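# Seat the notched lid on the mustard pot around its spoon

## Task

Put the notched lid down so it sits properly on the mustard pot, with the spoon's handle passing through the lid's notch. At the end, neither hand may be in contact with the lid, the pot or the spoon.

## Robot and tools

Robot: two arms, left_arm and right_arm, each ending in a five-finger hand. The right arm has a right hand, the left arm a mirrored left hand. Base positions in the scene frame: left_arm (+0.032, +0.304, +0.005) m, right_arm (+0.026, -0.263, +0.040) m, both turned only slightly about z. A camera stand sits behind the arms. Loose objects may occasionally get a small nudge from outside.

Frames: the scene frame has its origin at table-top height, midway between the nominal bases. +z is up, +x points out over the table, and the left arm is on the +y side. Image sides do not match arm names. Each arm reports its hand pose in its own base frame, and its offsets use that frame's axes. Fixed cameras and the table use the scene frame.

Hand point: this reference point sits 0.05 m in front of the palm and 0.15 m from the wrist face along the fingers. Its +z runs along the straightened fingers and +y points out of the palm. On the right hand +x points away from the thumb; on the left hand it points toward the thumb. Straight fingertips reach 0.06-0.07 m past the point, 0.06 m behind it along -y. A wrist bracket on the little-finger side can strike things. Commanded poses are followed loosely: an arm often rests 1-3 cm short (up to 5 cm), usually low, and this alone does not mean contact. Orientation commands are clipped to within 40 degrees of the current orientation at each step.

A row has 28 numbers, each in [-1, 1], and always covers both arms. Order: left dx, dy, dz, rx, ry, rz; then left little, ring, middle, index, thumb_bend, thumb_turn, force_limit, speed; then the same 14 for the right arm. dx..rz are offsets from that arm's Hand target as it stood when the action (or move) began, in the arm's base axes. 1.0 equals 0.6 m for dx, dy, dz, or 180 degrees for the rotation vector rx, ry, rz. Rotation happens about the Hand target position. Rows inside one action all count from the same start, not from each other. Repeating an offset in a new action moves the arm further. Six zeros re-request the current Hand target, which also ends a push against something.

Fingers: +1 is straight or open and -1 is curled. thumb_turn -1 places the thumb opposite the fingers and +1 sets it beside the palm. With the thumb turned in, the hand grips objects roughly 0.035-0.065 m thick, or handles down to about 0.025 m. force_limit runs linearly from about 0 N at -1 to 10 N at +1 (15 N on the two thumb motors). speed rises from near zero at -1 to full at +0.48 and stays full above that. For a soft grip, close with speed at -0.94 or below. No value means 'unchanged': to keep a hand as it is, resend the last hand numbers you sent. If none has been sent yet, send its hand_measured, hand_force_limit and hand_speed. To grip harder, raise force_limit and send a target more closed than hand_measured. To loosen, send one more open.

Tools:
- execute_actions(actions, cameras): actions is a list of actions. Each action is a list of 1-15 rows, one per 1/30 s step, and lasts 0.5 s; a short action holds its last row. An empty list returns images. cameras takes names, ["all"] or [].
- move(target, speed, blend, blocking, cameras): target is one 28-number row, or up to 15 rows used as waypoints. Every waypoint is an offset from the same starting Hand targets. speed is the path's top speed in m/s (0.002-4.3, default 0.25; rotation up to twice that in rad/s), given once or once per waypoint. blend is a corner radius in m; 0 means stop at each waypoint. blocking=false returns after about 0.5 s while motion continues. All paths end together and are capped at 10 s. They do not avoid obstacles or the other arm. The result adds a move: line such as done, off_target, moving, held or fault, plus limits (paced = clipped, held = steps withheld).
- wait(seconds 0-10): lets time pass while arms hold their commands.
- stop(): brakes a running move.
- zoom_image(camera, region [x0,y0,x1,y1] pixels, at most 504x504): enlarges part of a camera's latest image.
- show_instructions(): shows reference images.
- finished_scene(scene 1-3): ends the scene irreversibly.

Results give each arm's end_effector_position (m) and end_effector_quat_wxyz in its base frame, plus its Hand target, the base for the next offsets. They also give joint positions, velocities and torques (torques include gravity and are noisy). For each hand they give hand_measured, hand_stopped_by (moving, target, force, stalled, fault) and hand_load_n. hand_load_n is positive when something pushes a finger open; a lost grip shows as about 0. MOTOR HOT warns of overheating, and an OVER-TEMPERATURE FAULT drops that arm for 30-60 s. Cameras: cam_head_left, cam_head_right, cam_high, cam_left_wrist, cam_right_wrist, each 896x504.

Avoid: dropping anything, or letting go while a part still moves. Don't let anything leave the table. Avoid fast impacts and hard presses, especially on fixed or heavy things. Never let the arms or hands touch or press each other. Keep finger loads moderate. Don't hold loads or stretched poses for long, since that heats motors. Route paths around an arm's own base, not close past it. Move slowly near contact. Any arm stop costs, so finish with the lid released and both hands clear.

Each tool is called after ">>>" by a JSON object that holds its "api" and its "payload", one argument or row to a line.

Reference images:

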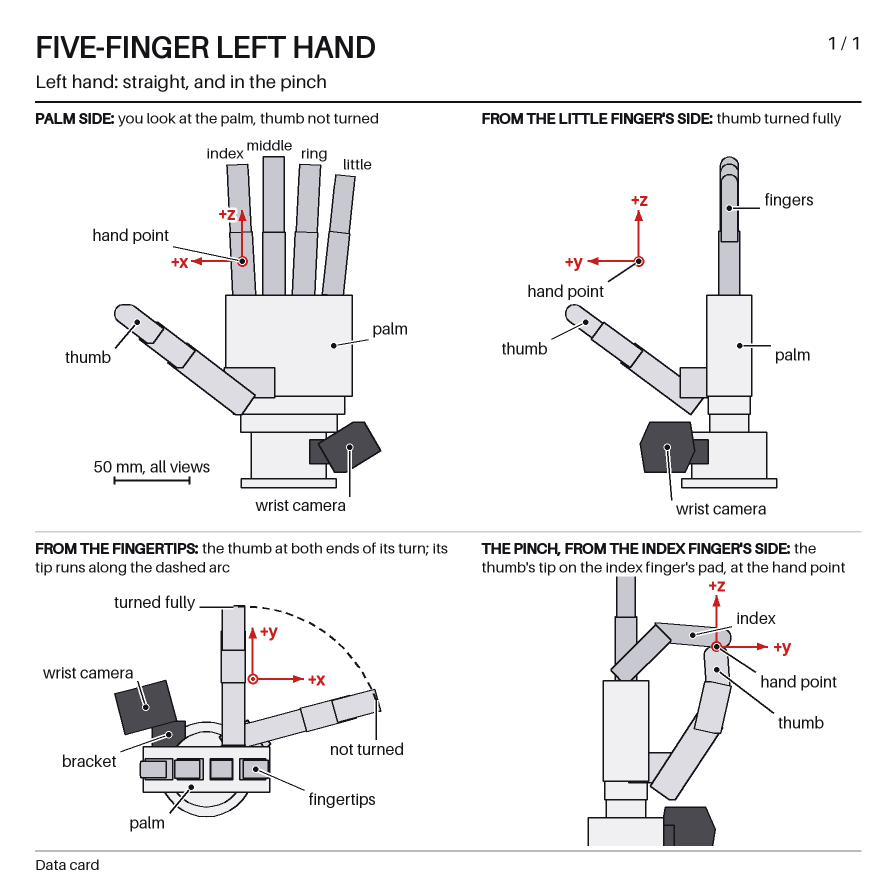

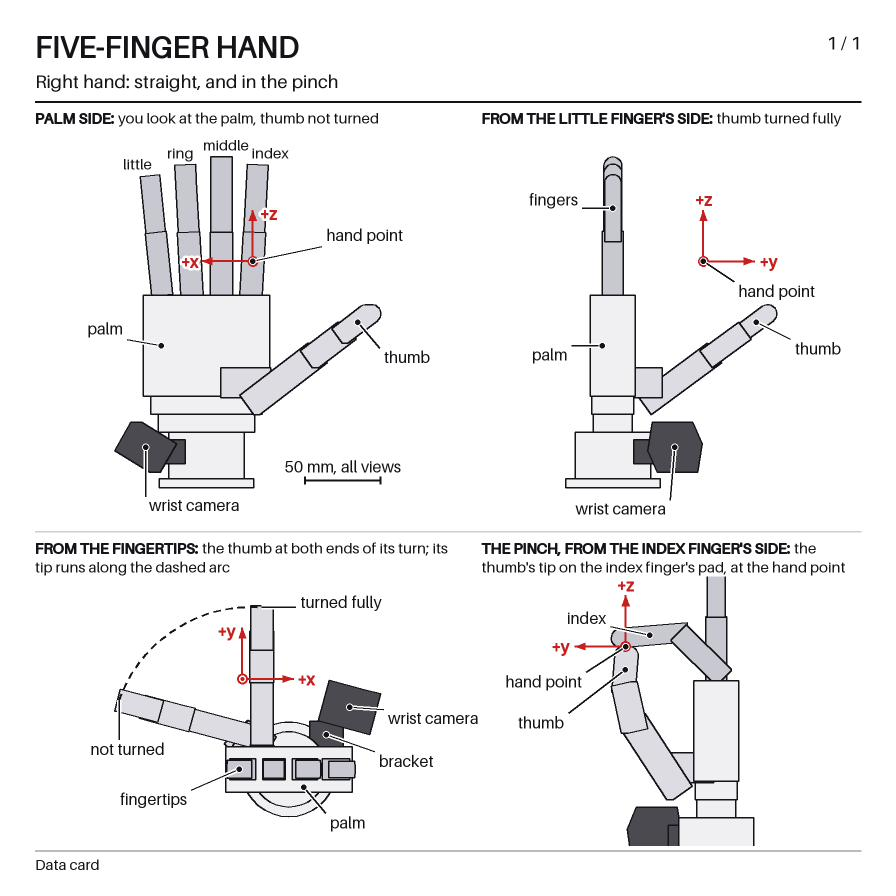

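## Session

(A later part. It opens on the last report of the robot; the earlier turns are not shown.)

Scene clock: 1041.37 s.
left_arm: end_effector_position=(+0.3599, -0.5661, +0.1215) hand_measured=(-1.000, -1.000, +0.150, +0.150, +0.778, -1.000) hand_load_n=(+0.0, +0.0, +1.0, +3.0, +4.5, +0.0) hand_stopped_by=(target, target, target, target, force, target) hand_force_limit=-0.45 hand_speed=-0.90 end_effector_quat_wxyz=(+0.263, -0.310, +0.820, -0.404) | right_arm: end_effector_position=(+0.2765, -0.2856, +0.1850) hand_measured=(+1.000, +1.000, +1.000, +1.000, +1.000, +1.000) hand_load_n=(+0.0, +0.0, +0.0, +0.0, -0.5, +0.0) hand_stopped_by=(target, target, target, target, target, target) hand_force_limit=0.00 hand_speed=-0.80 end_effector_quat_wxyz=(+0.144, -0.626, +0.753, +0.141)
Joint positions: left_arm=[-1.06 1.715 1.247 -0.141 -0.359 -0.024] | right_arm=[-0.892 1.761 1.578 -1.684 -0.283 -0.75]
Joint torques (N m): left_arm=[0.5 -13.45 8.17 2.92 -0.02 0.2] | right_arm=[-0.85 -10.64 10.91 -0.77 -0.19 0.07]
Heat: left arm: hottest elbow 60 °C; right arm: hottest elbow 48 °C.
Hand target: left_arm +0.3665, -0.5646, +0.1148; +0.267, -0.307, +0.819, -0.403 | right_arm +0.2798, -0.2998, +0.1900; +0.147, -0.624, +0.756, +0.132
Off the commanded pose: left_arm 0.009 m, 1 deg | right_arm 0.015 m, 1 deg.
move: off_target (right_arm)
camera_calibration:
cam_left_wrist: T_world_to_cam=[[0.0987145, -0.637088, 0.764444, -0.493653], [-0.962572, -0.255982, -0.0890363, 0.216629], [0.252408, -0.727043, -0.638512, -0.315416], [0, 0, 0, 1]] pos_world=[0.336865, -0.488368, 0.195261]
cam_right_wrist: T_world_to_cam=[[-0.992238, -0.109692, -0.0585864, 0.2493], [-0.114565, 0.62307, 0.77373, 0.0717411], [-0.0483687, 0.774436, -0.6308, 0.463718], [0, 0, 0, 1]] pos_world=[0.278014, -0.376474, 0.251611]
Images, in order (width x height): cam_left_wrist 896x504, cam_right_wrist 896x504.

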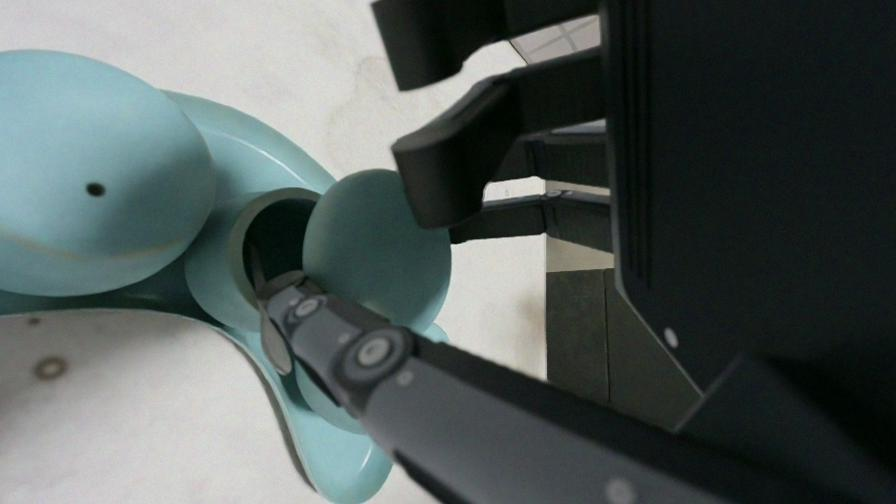

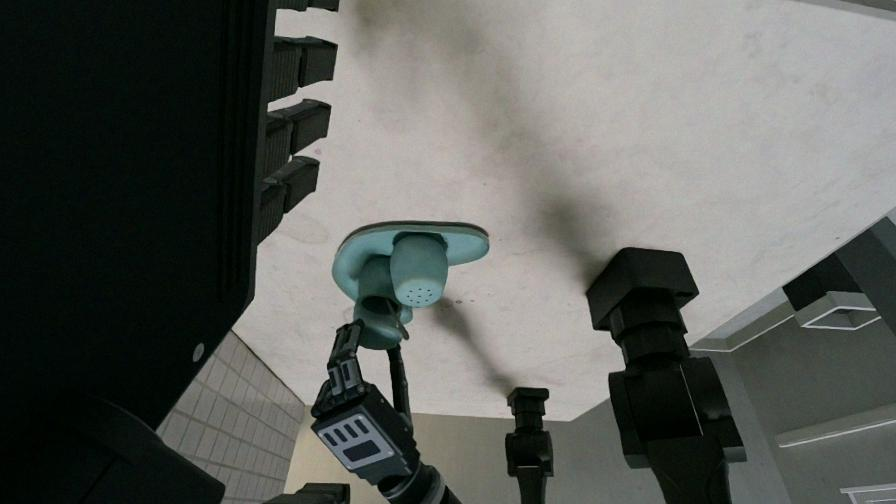

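>>> {"api": "move", "payload": {
  "target": [
    [0.0033,0.0025,0,0,0,-0.0194,-1,-1,0.15,0.15,0.6,-1,-0.45,-0.9,0,0,0,0,0,0,1,1,1,1,1,1,0,-0.8],
    [0.0033,0.0025,-0.035,0,0,-0.0194,-1,-1,0.15,0.15,0.6,-1,-0.45,-0.9,0,0,0,0,0,0,1,1,1,1,1,1,0,-0.8]
  ],
  "speed": 0.06,
  "cameras": ["cam_left_wrist","cam_right_wrist"]
}}

>>> {"api": "zoom_image", "payload": {
  "camera": "cam_right_wrist",
  "region": [345, 280, 425, 360]
}}

>>> {"api": "zoom_image", "payload": {
  "camera": "cam_left_wrist",
  "region": [180, 160, 380, 380]
}}

Scene clock: 1130.47 s.
left_arm: end_effector_position=(+0.3625, -0.5656, +0.1037) hand_measured=(-1.000, -1.000, +0.150, +0.150, +0.778, -1.000) hand_load_n=(+0.0, +0.0, +1.0, +3.0, +4.5, +0.0) hand_stopped_by=(target, target, target, target, force, target) hand_force_limit=-0.45 hand_speed=-0.90 end_effector_quat_wxyz=(+0.251, -0.285, +0.827, -0.414) | right_arm: end_effector_position=(+0.2765, -0.2856, +0.1850) hand_measured=(+1.000, +1.000, +1.000, +1.000, +1.000, +1.000) hand_load_n=(+0.0, +0.0, +0.0, +0.0, +0.0, +0.0) hand_stopped_by=(target, target, target, target, target, target) hand_force_limit=0.00 hand_speed=-0.80 end_effector_quat_wxyz=(+0.144, -0.626, +0.753, +0.141)
Joint positions: left_arm=[-1.042 1.733 1.213 -0.068 -0.293 0.023] | right_arm=[-0.892 1.761 1.578 -1.684 -0.283 -0.75]
Joint torques (N m): left_arm=[0.5 -13.22 7.9 2.95 0.02 0.2] | right_arm=[-0.67 -11.4 10.74 -0.9 -0.25 0.06]
Heat: left arm: hottest elbow 49 °C; right arm: hottest elbow 49 °C.
Hand target: left_arm +0.3684, -0.5631, +0.0937; +0.255, -0.282, +0.828, -0.411 | right_arm +0.2798, -0.2998, +0.1900; +0.147, -0.624, +0.756, +0.132
Off the commanded pose: left_arm 0.012 m, 1 deg | right_arm 0.015 m, 1 deg.
move: off_target (left_arm, right_arm)
camera_calibration:
cam_left_wrist: T_world_to_cam=[[0.057809, -0.638187, 0.767708, -0.466224], [-0.976183, -0.197205, -0.0904267, 0.255888], [0.209105, -0.744196, -0.634388, -0.321543], [0, 0, 0, 1]] pos_world=[0.343982, -0.486367, 0.17708]
cam_right_wrist: T_world_to_cam=[[-0.992238, -0.109692, -0.0585864, 0.2493], [-0.114565, 0.62307, 0.77373, 0.0717411], [-0.0483687, 0.774436, -0.6308, 0.463718], [0, 0, 0, 1]] pos_world=[0.278014, -0.376474, 0.251611]
Images, in order (width x height): cam_left_wrist 896x504, cam_right_wrist 896x504.

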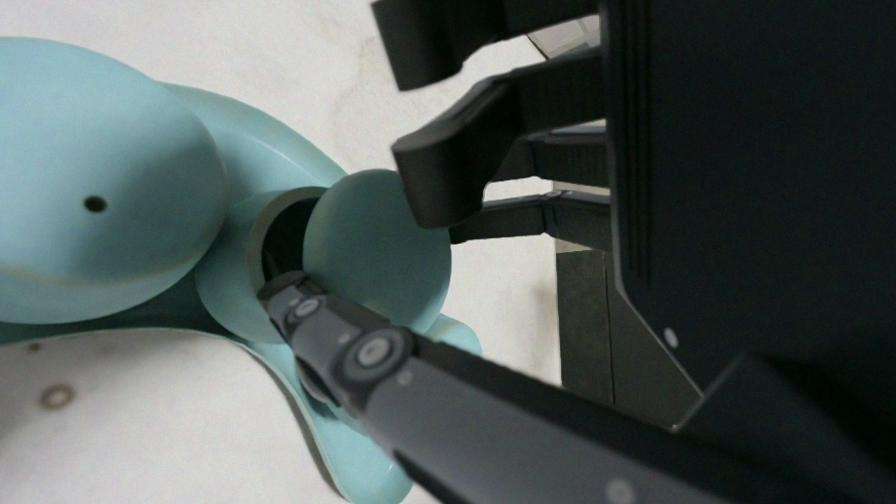

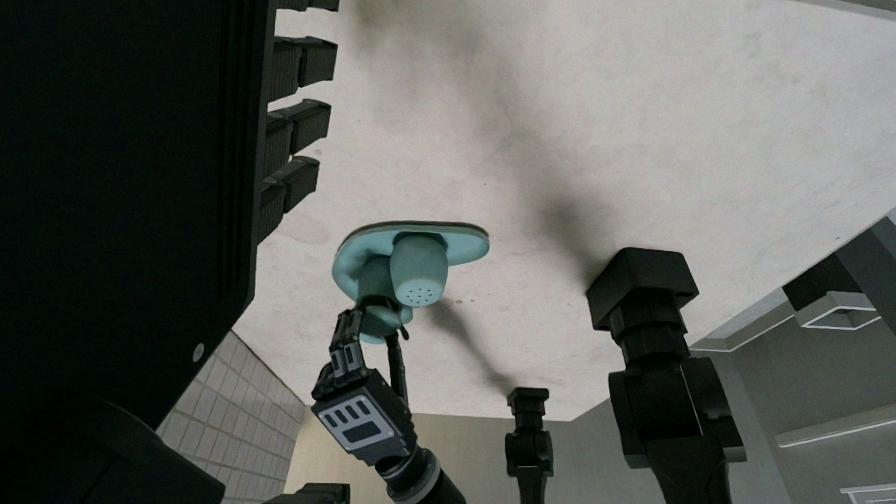

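Scaled by 6.300 from the camera's 896x504 image, which has a finer 1280x720 frame.

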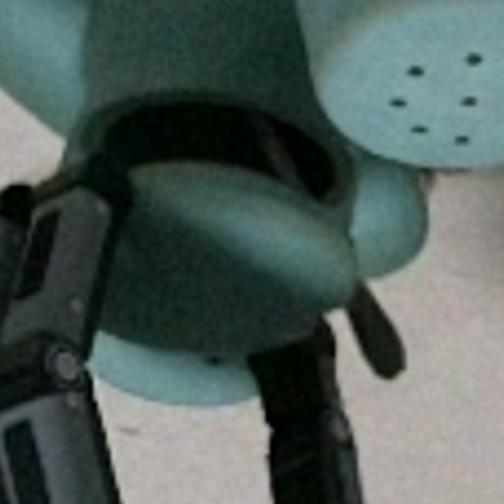

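Scaled by 2.291 from the camera's 896x504 image, which has a finer 1280x720 frame.

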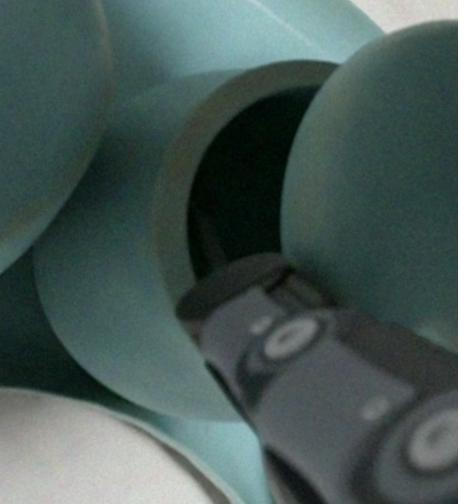

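>>> {"api": "move", "payload": {
  "target": [0.0,0.006,-0.02,0,0,0,-1,-1,0.15,0.15,0.6,-1,-0.45,-0.9,0,0,0,0,0,0,1,1,1,1,1,1,0,-0.8],
  "speed": 0.04,
  "cameras": ["cam_left_wrist","cam_right_wrist"]
}}

>>> {"api": "zoom_image", "payload": {
  "camera": "cam_right_wrist",
  "region": [345, 280, 425, 360]
}}

>>> {"api": "zoom_image", "payload": {
  "camera": "cam_left_wrist",
  "region": [180, 160, 380, 380]
}}

Scene clock: 1151.17 s.
left_arm: end_effector_position=(+0.3620, -0.5631, +0.0933) hand_measured=(-1.000, -1.000, +0.150, +0.150, +0.778, -1.000) hand_load_n=(+0.0, +0.0, +1.0, +3.0, +4.5, +0.0) hand_stopped_by=(target, target, target, target, force, target) hand_force_limit=-0.45 hand_speed=-0.90 end_effector_quat_wxyz=(+0.251, -0.284, +0.827, -0.415) | right_arm: end_effector_position=(+0.2765, -0.2856, +0.1850) hand_measured=(+1.000, +1.000, +1.000, +1.000, +1.000, +1.000) hand_load_n=(+0.0, +0.0, +0.0, +0.0, +0.0, +0.0) hand_stopped_by=(target, target, target, target, target, target) hand_force_limit=0.00 hand_speed=-0.80 end_effector_quat_wxyz=(+0.144, -0.626, +0.753, +0.141)
Joint positions: left_arm=[-1.04 1.741 1.191 -0.035 -0.29 0.025] | right_arm=[-0.892 1.761 1.578 -1.684 -0.283 -0.75]
Joint torques (N m): left_arm=[0.62 -13.1 7.69 2.95 0.02 0.22] | right_arm=[-0.62 -10.64 10.89 -0.75 -0.21 0.08]
Heat: left arm: hottest elbow 48 °C; right arm: hottest elbow 49 °C.
Hand target: left_arm +0.3683, -0.5595, +0.0817; +0.255, -0.282, +0.828, -0.411 | right_arm +0.2798, -0.2998, +0.1900; +0.147, -0.624, +0.756, +0.132
Off the commanded pose: left_arm 0.014 m, 1 deg | right_arm 0.015 m, 1 deg.
move: off_target (left_arm, right_arm)
camera_calibration:
cam_left_wrist: T_world_to_cam=[[0.055949, -0.636676, 0.769099, -0.45521], [-0.976336, -0.196053, -0.0912722, 0.255819], [0.208895, -0.745792, -0.632579, -0.327172], [0, 0, 0, 1]] pos_world=[0.343578, -0.483669, 0.166488]
cam_right_wrist: T_world_to_cam=[[-0.992238, -0.109692, -0.0585864, 0.2493], [-0.114565, 0.62307, 0.77373, 0.0717411], [-0.0483687, 0.774436, -0.6308, 0.463718], [0, 0, 0, 1]] pos_world=[0.278014, -0.376474, 0.251611]
Images, in order (width x height): cam_left_wrist 896x504, cam_right_wrist 896x504.

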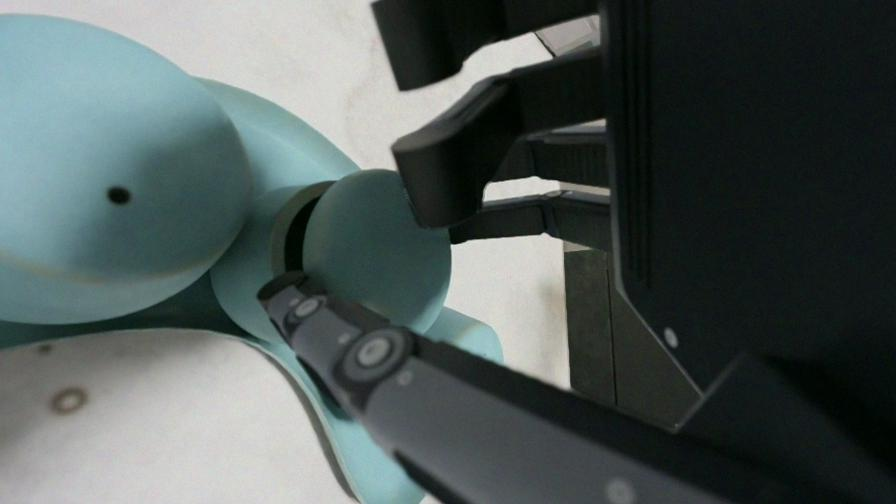

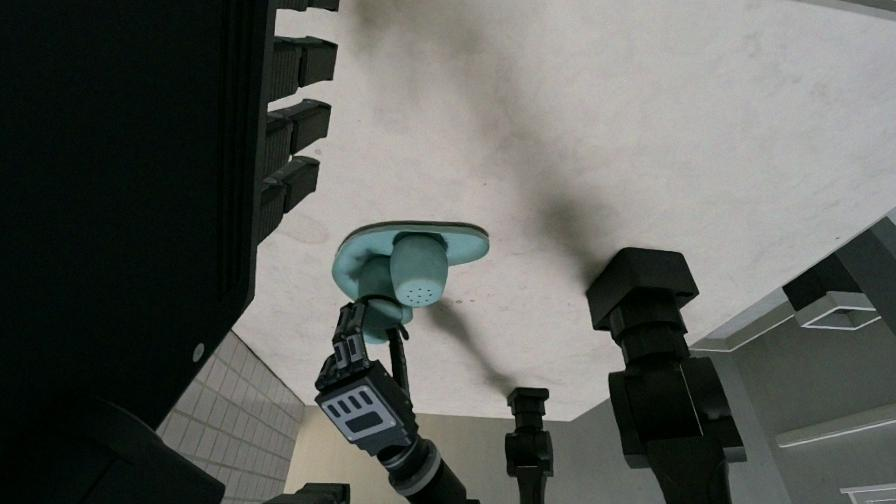

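Scaled by 6.300 from the camera's 896x504 image, which has a finer 1280x720 frame.

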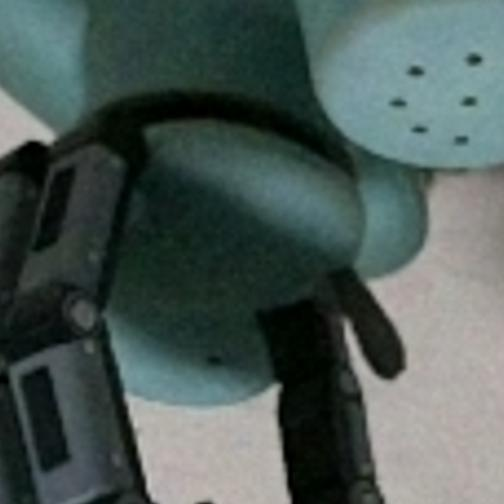

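Scaled by 2.291 from the camera's 896x504 image, which has a finer 1280x720 frame.

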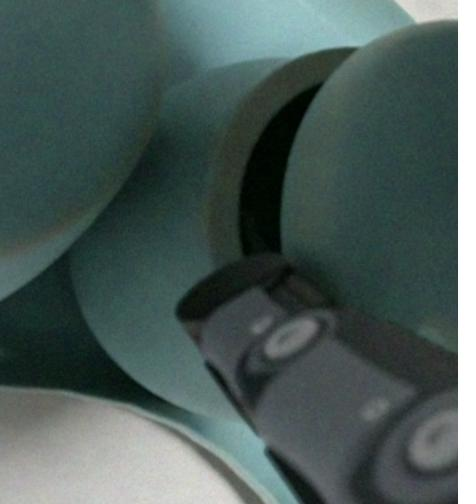

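>>> {"api": "move", "payload": {
  "target": [0.0,0.002,-0.018,0,0,0,-1,-1,0.15,0.15,0.6,-1,-0.45,-0.9,0,0,0,0,0,0,1,1,1,1,1,1,0,-0.8],
  "speed": 0.03,
  "cameras": ["cam_left_wrist","cam_right_wrist"]
}}

>>> {"api": "zoom_image", "payload": {
  "camera": "cam_right_wrist",
  "region": [345, 280, 425, 360]
}}

>>> {"api": "zoom_image", "payload": {
  "camera": "cam_left_wrist",
  "region": [180, 160, 380, 380]
}}

Scene clock: 1171.53 s.
left_arm: end_effector_position=(+0.3630, -0.5635, +0.0868) hand_measured=(-1.000, -1.000, +0.150, +0.150, +0.778, -1.000) hand_load_n=(+0.0, +0.0, +1.0, +3.0, +4.5, -0.5) hand_stopped_by=(target, target, target, target, force, target) hand_force_limit=-0.45 hand_speed=-0.90 end_effector_quat_wxyz=(+0.252, -0.285, +0.825, -0.419) | right_arm: end_effector_position=(+0.2765, -0.2856, +0.1850) hand_measured=(+1.000, +1.000, +1.000, +1.000, +1.000, +1.000) hand_load_n=(+0.0, +0.0, -0.5, +0.0, +0.0, +0.0) hand_stopped_by=(target, target, target, target, target, target) hand_force_limit=0.00 hand_speed=-0.80 end_effector_quat_wxyz=(+0.144, -0.626, +0.753, +0.141)
Joint positions: left_arm=[-1.039 1.751 1.18 -0.006 -0.289 0.025] | right_arm=[-0.892 1.761 1.578 -1.684 -0.283 -0.75]
Joint torques (N m): left_arm=[0.62 -13.1 7.32 2.85 0.04 0.21] | right_arm=[-0.67 -11.11 10.92 -0.85 -0.22 0.01]
Heat: left arm: hottest elbow 47 °C; right arm: hottest elbow 49 °C.
Hand target: left_arm +0.3683, -0.5583, +0.0709; +0.255, -0.282, +0.828, -0.411 | right_arm +0.2798, -0.2998, +0.1900; +0.147, -0.624, +0.756, +0.132
Off the commanded pose: left_arm 0.018 m, 1 deg | right_arm 0.015 m, 1 deg.
move: off_target (left_arm, right_arm)
camera_calibration:
cam_left_wrist: T_world_to_cam=[[0.053004, -0.631111, 0.77388, -0.446659], [-0.975901, -0.197011, -0.0938249, 0.255585], [0.211677, -0.750257, -0.626344, -0.335796], [0, 0, 0, 1]] pos_world=[0.344181, -0.483472, 0.159316]
cam_right_wrist: T_world_to_cam=[[-0.992238, -0.109692, -0.0585864, 0.2493], [-0.114565, 0.62307, 0.77373, 0.0717411], [-0.0483687, 0.774436, -0.6308, 0.463718], [0, 0, 0, 1]] pos_world=[0.278014, -0.376474, 0.251611]
Images, in order (width x height): cam_left_wrist 896x504, cam_right_wrist 896x504.

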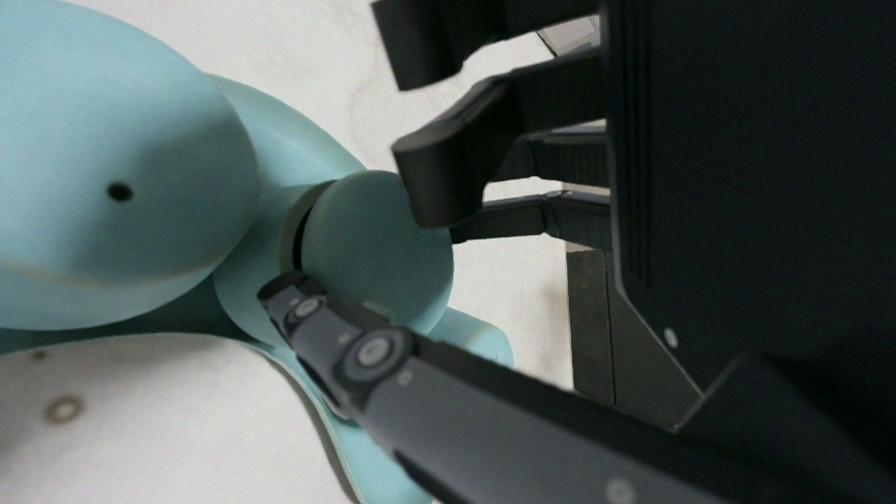

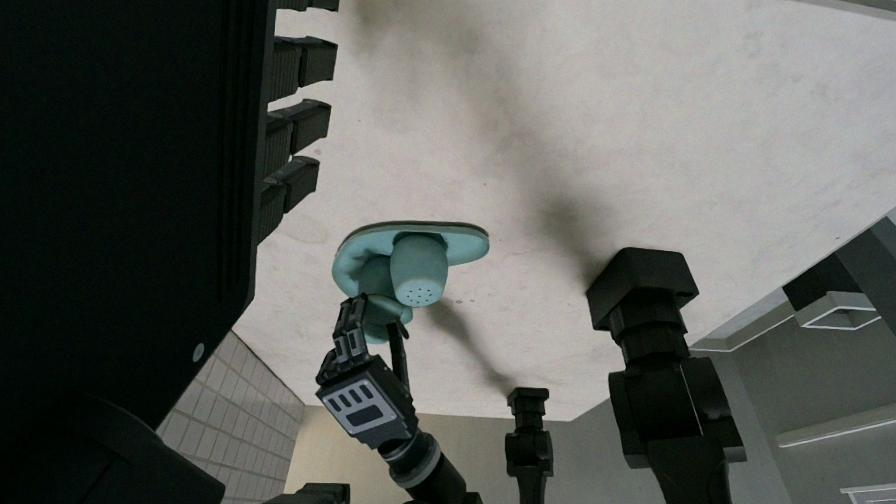

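Scaled by 6.300 from the camera's 896x504 image, which has a finer 1280x720 frame.

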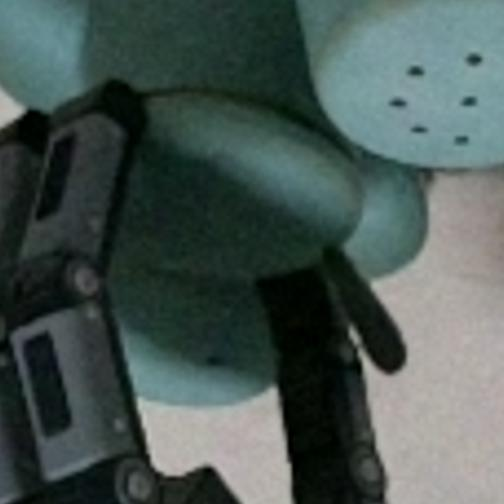

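Scaled by 2.291 from the camera's 896x504 image, which has a finer 1280x720 frame.

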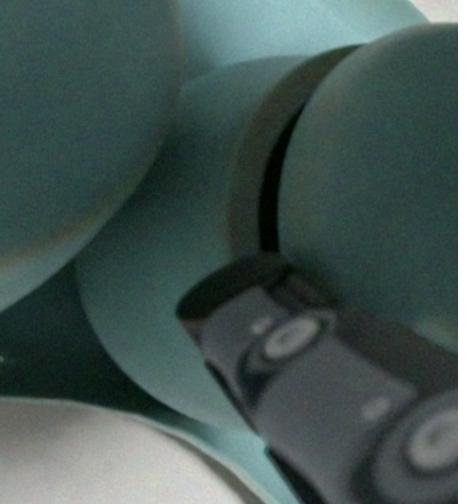

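>>> {"api": "move", "payload": {
  "target": [-0.001,0.001,-0.01,0,0,0,-1,-1,0.15,0.15,0.6,-1,-0.45,-0.9,0,0,0,0,0,0,1,1,1,1,1,1,0,-0.8],
  "speed": 0.03,
  "cameras": ["cam_left_wrist","cam_right_wrist"]
}}

>>> {"api": "zoom_image", "payload": {
  "camera": "cam_right_wrist",
  "region": [345, 280, 425, 360]
}}

>>> {"api": "zoom_image", "payload": {
  "camera": "cam_left_wrist",
  "region": [240, 160, 440, 380]
}}

Scene clock: 1189.43 s.
left_arm: end_effector_position=(+0.3635, -0.5643, +0.0863) hand_measured=(-1.000, -1.000, +0.150, +0.150, +0.778, -1.000) hand_load_n=(+0.0, +0.0, +0.5, +3.0, +4.5, -0.5) hand_stopped_by=(target, target, target, target, force, target) hand_force_limit=-0.45 hand_speed=-0.90 end_effector_quat_wxyz=(+0.253, -0.285, +0.822, -0.423) | right_arm: end_effector_position=(+0.2765, -0.2856, +0.1850) hand_measured=(+1.000, +1.000, +1.000, +1.000, +1.000, +1.000) hand_load_n=(+0.0, +0.0, +0.0, +0.0, +0.0, +0.0) hand_stopped_by=(target, target, target, target, target, target) hand_force_limit=0.00 hand_speed=-0.80 end_effector_quat_wxyz=(+0.144, -0.626, +0.753, +0.141)
Joint positions: left_arm=[-1.039 1.752 1.173 0.013 -0.289 0.025] | right_arm=[-0.892 1.761 1.578 -1.684 -0.283 -0.75]
Joint torques (N m): left_arm=[0.56 -12.4 6.97 2.97 0.03 0.2] | right_arm=[-0.73 -11.16 11 -0.83 -0.18 0.09]
Heat: left arm: hottest elbow 47 °C; right arm: hottest elbow 49 °C.
Hand target: left_arm +0.3678, -0.5578, +0.0650; +0.255, -0.282, +0.828, -0.412 | right_arm +0.2798, -0.2998, +0.1900; +0.147, -0.624, +0.756, +0.132
Off the commanded pose: left_arm 0.023 m, 2 deg | right_arm 0.015 m, 1 deg.
move: off_target (left_arm, right_arm)
camera_calibration:
cam_left_wrist: T_world_to_cam=[[0.0486309, -0.623653, 0.780187, -0.441622], [-0.975368, -0.197912, -0.0974065, 0.255463], [0.215156, -0.756233, -0.617916, -0.342244], [0, 0, 0, 1]] pos_world=[0.344283, -0.483675, 0.157954]
cam_right_wrist: T_world_to_cam=[[-0.992238, -0.109692, -0.0585864, 0.2493], [-0.114565, 0.62307, 0.77373, 0.0717411], [-0.0483687, 0.774436, -0.6308, 0.463718], [0, 0, 0, 1]] pos_world=[0.278014, -0.376474, 0.251611]
Images, in order (width x height): cam_left_wrist 896x504, cam_right_wrist 896x504.

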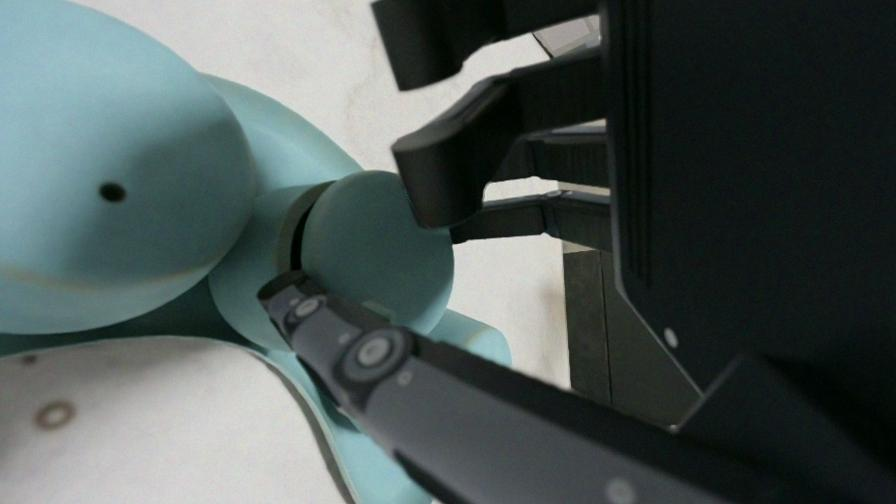

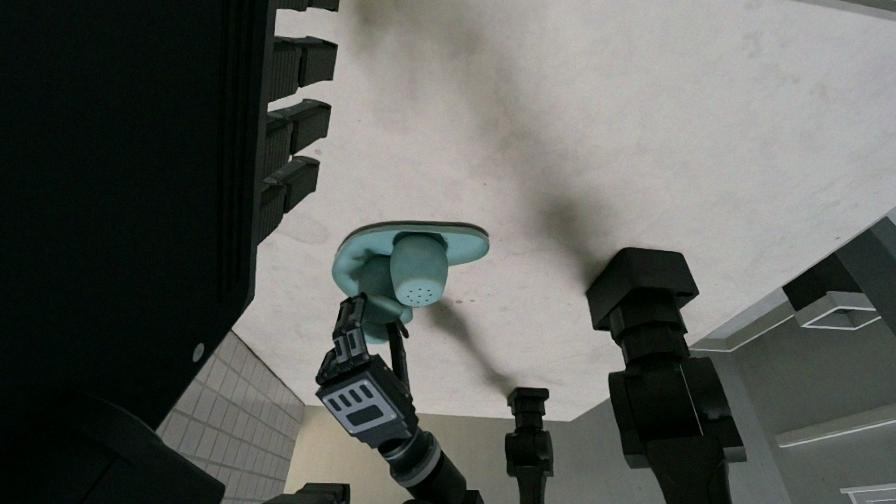

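Scaled by 6.300 from the camera's 896x504 image, which has a finer 1280x720 frame.

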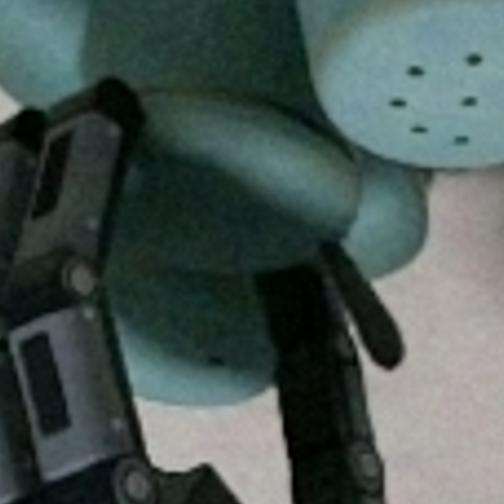

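Scaled by 2.291 from the camera's 896x504 image, which has a finer 1280x720 frame.

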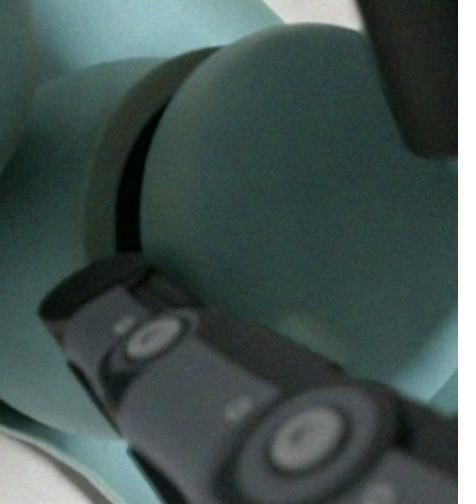

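>>> {"api": "zoom_image", "payload": {
  "camera": "cam_right_wrist",
  "region": [380, 300, 416, 342]
}}

>>> {"api": "zoom_image", "payload": {
  "camera": "cam_left_wrist",
  "region": [255, 250, 455, 430]
}}

Scaled by 12.000 from the camera's 896x504 image, which has a finer 1280x720 frame.

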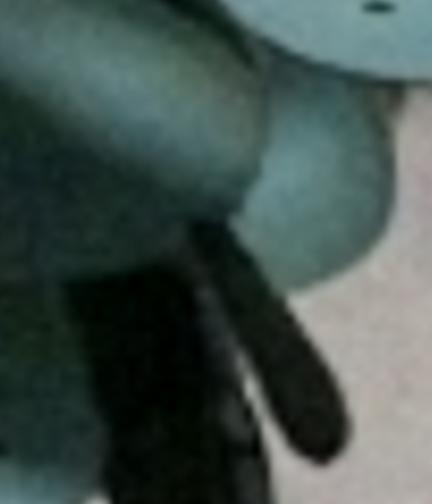

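Scaled by 2.520 from the camera's 896x504 image, which has a finer 1280x720 frame.

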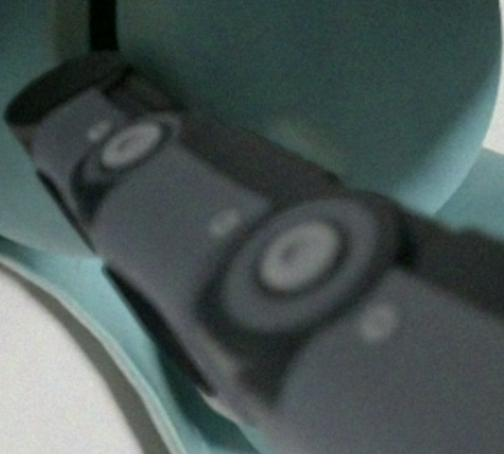

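>>> {"api": "move", "payload": {
  "target": [
    [0.0,0.0,0.06,0,0,0,-1,-1,0.15,0.15,0.6,-1,-0.45,-0.9,0,0,0,0,0,0,1,1,1,1,1,1,0,-0.8],
    [0.002,0.0052,0.075,0,0,0,-1,-1,0.15,0.15,0.6,-1,-0.45,-0.9,0,0,0,0,0,0,1,1,1,1,1,1,0,-0.8],
    [0.002,0.0052,0.027,0,0,0,-1,-1,0.15,0.15,0.6,-1,-0.45,-0.9,0,0,0,0,0,0,1,1,1,1,1,1,0,-0.8]
  ],
  "speed": 0.06,
  "cameras": ["cam_left_wrist","cam_right_wrist"]
}}

>>> {"api": "zoom_image", "payload": {
  "camera": "cam_right_wrist",
  "region": [345, 280, 425, 360]
}}

>>> {"api": "zoom_image", "payload": {
  "camera": "cam_left_wrist",
  "region": [180, 160, 380, 380]
}}

Scene clock: 1306.03 s.
left_arm: end_effector_position=(+0.3621, -0.5565, +0.0914) hand_measured=(-1.000, -1.000, +0.150, +0.150, +0.778, -1.000) hand_load_n=(+0.0, +0.0, +0.0, +3.0, +3.5, +0.0) hand_stopped_by=(target, target, target, target, force, target) hand_force_limit=-0.45 hand_speed=-0.90 end_effector_quat_wxyz=(+0.251, -0.285, +0.827, -0.414) | right_arm: end_effector_position=(+0.2765, -0.2856, +0.1850) hand_measured=(+1.000, +1.000, +1.000, +1.000, +1.000, +1.000) hand_load_n=(+0.0, +0.0, +0.0, +0.0, +0.0, +0.0) hand_stopped_by=(target, target, target, target, target, target) hand_force_limit=0.00 hand_speed=-0.80 end_effector_quat_wxyz=(+0.144, -0.626, +0.753, +0.141)
Joint positions: left_arm=[-1.034 1.732 1.173 -0.028 -0.285 0.028] | right_arm=[-0.892 1.761 1.578 -1.684 -0.283 -0.75]
Joint torques (N m): left_arm=[0.56 -12.69 8.02 2.82 0.03 0.23] | right_arm=[-1.2 -10.81 10.77 -0.79 -0.22 0.07]
Heat: left arm: hottest elbow 46 °C; right arm: hottest elbow 49 °C.
Hand target: left_arm +0.3690, -0.5546, +0.0813; +0.255, -0.282, +0.828, -0.412 | right_arm +0.2798, -0.2998, +0.1900; +0.147, -0.624, +0.756, +0.132
Off the commanded pose: left_arm 0.012 m, 1 deg | right_arm 0.015 m, 1 deg.
move: off_target (left_arm, right_arm)
camera_calibration:
cam_left_wrist: T_world_to_cam=[[0.0570976, -0.638366, 0.767612, -0.450782], [-0.976355, -0.196273, -0.090601, 0.256807], [0.208498, -0.744289, -0.634478, -0.322332], [0, 0, 0, 1]] pos_world=[0.343679, -0.477268, 0.16478]
cam_right_wrist: T_world_to_cam=[[-0.992238, -0.109692, -0.0585864, 0.2493], [-0.114565, 0.62307, 0.77373, 0.0717411], [-0.0483687, 0.774436, -0.6308, 0.463718], [0, 0, 0, 1]] pos_world=[0.278014, -0.376474, 0.251611]
Images, in order (width x height): cam_left_wrist 896x504, cam_right_wrist 896x504.

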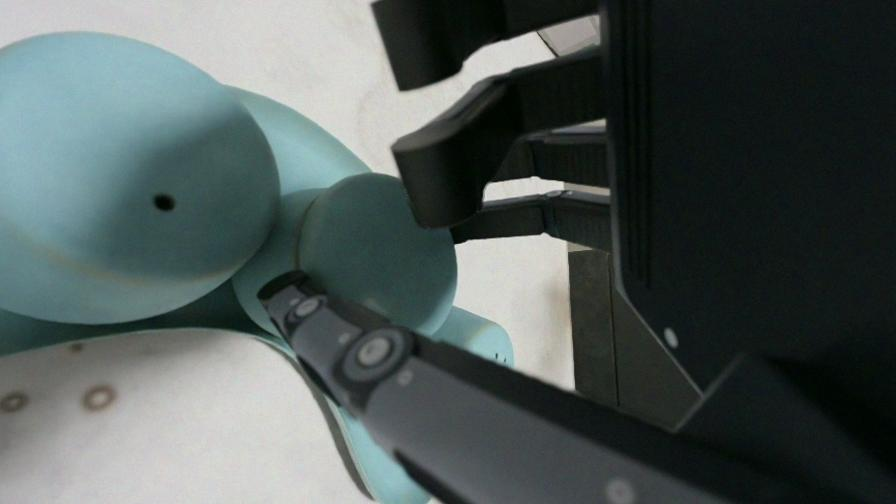

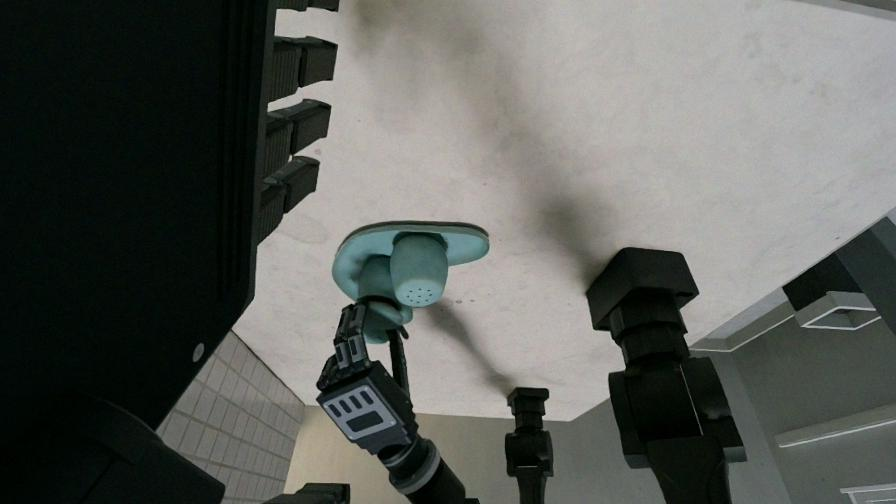

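Scaled by 6.300 from the camera's 896x504 image, which has a finer 1280x720 frame.

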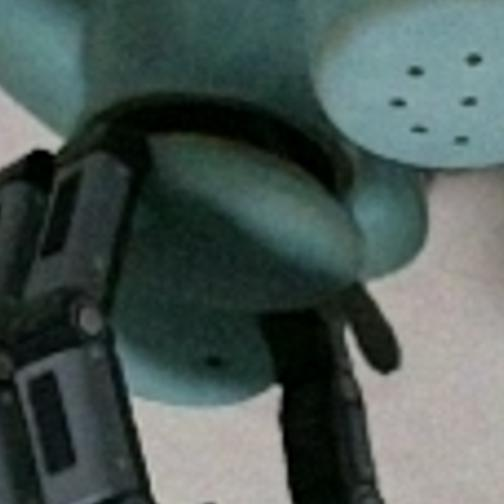

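Scaled by 2.291 from the camera's 896x504 image, which has a finer 1280x720 frame.

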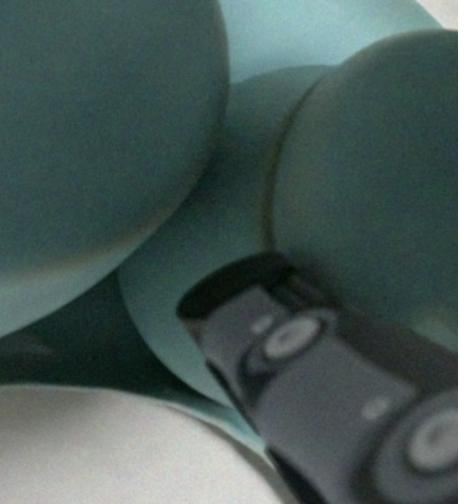

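>>> {"api": "move", "payload": {
  "target": [
    [0.0,-0.006,0.005,0,0,0,-1,-1,0.15,0.15,0.6,-1,-0.45,-0.9,0,0,0,0,0,0,1,1,1,1,1,1,0,-0.8],
    [0.0,-0.006,-0.02,0,0,0,-1,-1,0.15,0.15,0.6,-1,-0.45,-0.9,0,0,0,0,0,0,1,1,1,1,1,1,0,-0.8]
  ],
  "speed": 0.03,
  "cameras": ["cam_left_wrist","cam_right_wrist"]
}}

>>> {"api": "zoom_image", "payload": {
  "camera": "cam_right_wrist",
  "region": [345, 280, 425, 360]
}}

>>> {"api": "zoom_image", "payload": {
  "camera": "cam_left_wrist",
  "region": [180, 160, 380, 380]
}}

Scene clock: 1330.57 s.
left_arm: end_effector_position=(+0.3646, -0.5609, +0.0864) hand_measured=(-1.000, -1.000, +0.150, +0.150, +0.778, -1.000) hand_load_n=(+0.0, +0.0, +0.0, +3.0, +4.0, -0.5) hand_stopped_by=(target, target, target, target, force, target) hand_force_limit=-0.45 hand_speed=-0.90 end_effector_quat_wxyz=(+0.252, -0.285, +0.824, -0.419) | right_arm: end_effector_position=(+0.2765, -0.2856, +0.1850) hand_measured=(+1.000, +1.000, +1.000, +1.000, +1.000, +1.000) hand_load_n=(+0.0, +0.0, +0.0, +0.0, +0.0, +0.0) hand_stopped_by=(target, target, target, target, target, target) hand_force_limit=0.00 hand_speed=-0.80 end_effector_quat_wxyz=(+0.144, -0.626, +0.753, +0.141)
Joint positions: left_arm=[-1.034 1.748 1.173 0.001 -0.285 0.028] | right_arm=[-0.892 1.761 1.578 -1.684 -0.283 -0.75]
Joint torques (N m): left_arm=[0.32 -12.34 7.73 2.77 -0.07 0.18] | right_arm=[-0.91 -11.11 10.82 -0.91 -0.22 0.08]
Heat: left arm: hottest elbow 46 °C; right arm: hottest elbow 49 °C.
Hand target: left_arm +0.3690, -0.5582, +0.0692; +0.255, -0.282, +0.828, -0.412 | right_arm +0.2798, -0.2998, +0.1900; +0.147, -0.624, +0.756, +0.132
Off the commanded pose: left_arm 0.018 m, 1 deg | right_arm 0.015 m, 1 deg.
move: off_target (left_arm, right_arm)
camera_calibration:
cam_left_wrist: T_world_to_cam=[[0.0520992, -0.630005, 0.774841, -0.443889], [-0.975758, -0.197265, -0.0947829, 0.257604], [0.212563, -0.751119, -0.62501, -0.335414], [0, 0, 0, 1]] pos_world=[0.345782, -0.480772, 0.158722]
cam_right_wrist: T_world_to_cam=[[-0.992238, -0.109692, -0.0585864, 0.2493], [-0.114565, 0.62307, 0.77373, 0.0717411], [-0.0483687, 0.774436, -0.6308, 0.463718], [0, 0, 0, 1]] pos_world=[0.278014, -0.376474, 0.251611]
Images, in order (width x height): cam_left_wrist 896x504, cam_right_wrist 896x504.

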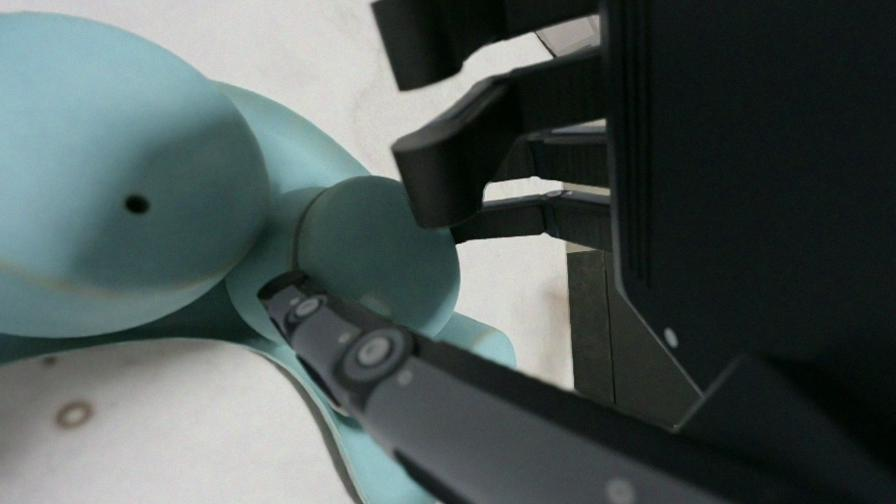

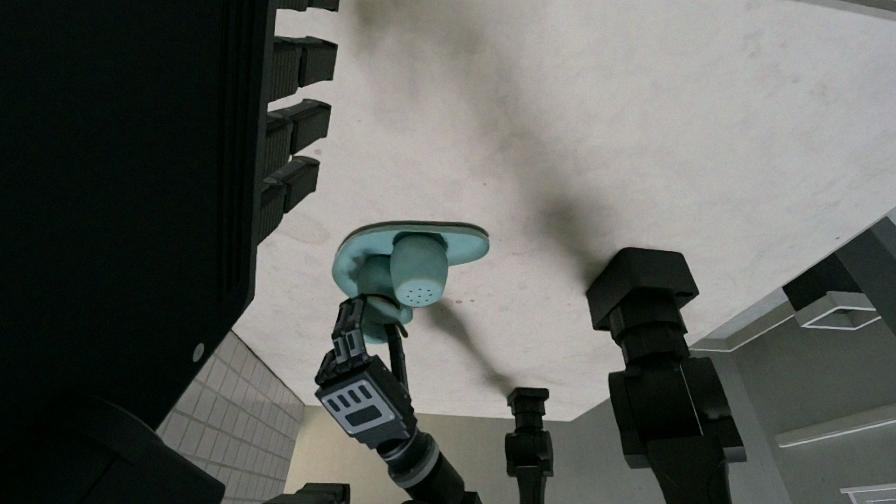

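Scaled by 6.300 from the camera's 896x504 image, which has a finer 1280x720 frame.

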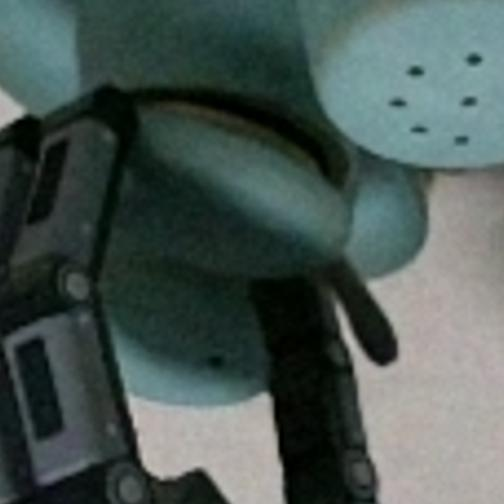

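Scaled by 2.291 from the camera's 896x504 image, which has a finer 1280x720 frame.

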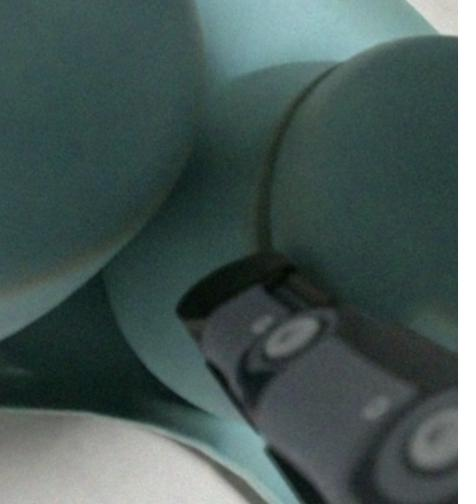

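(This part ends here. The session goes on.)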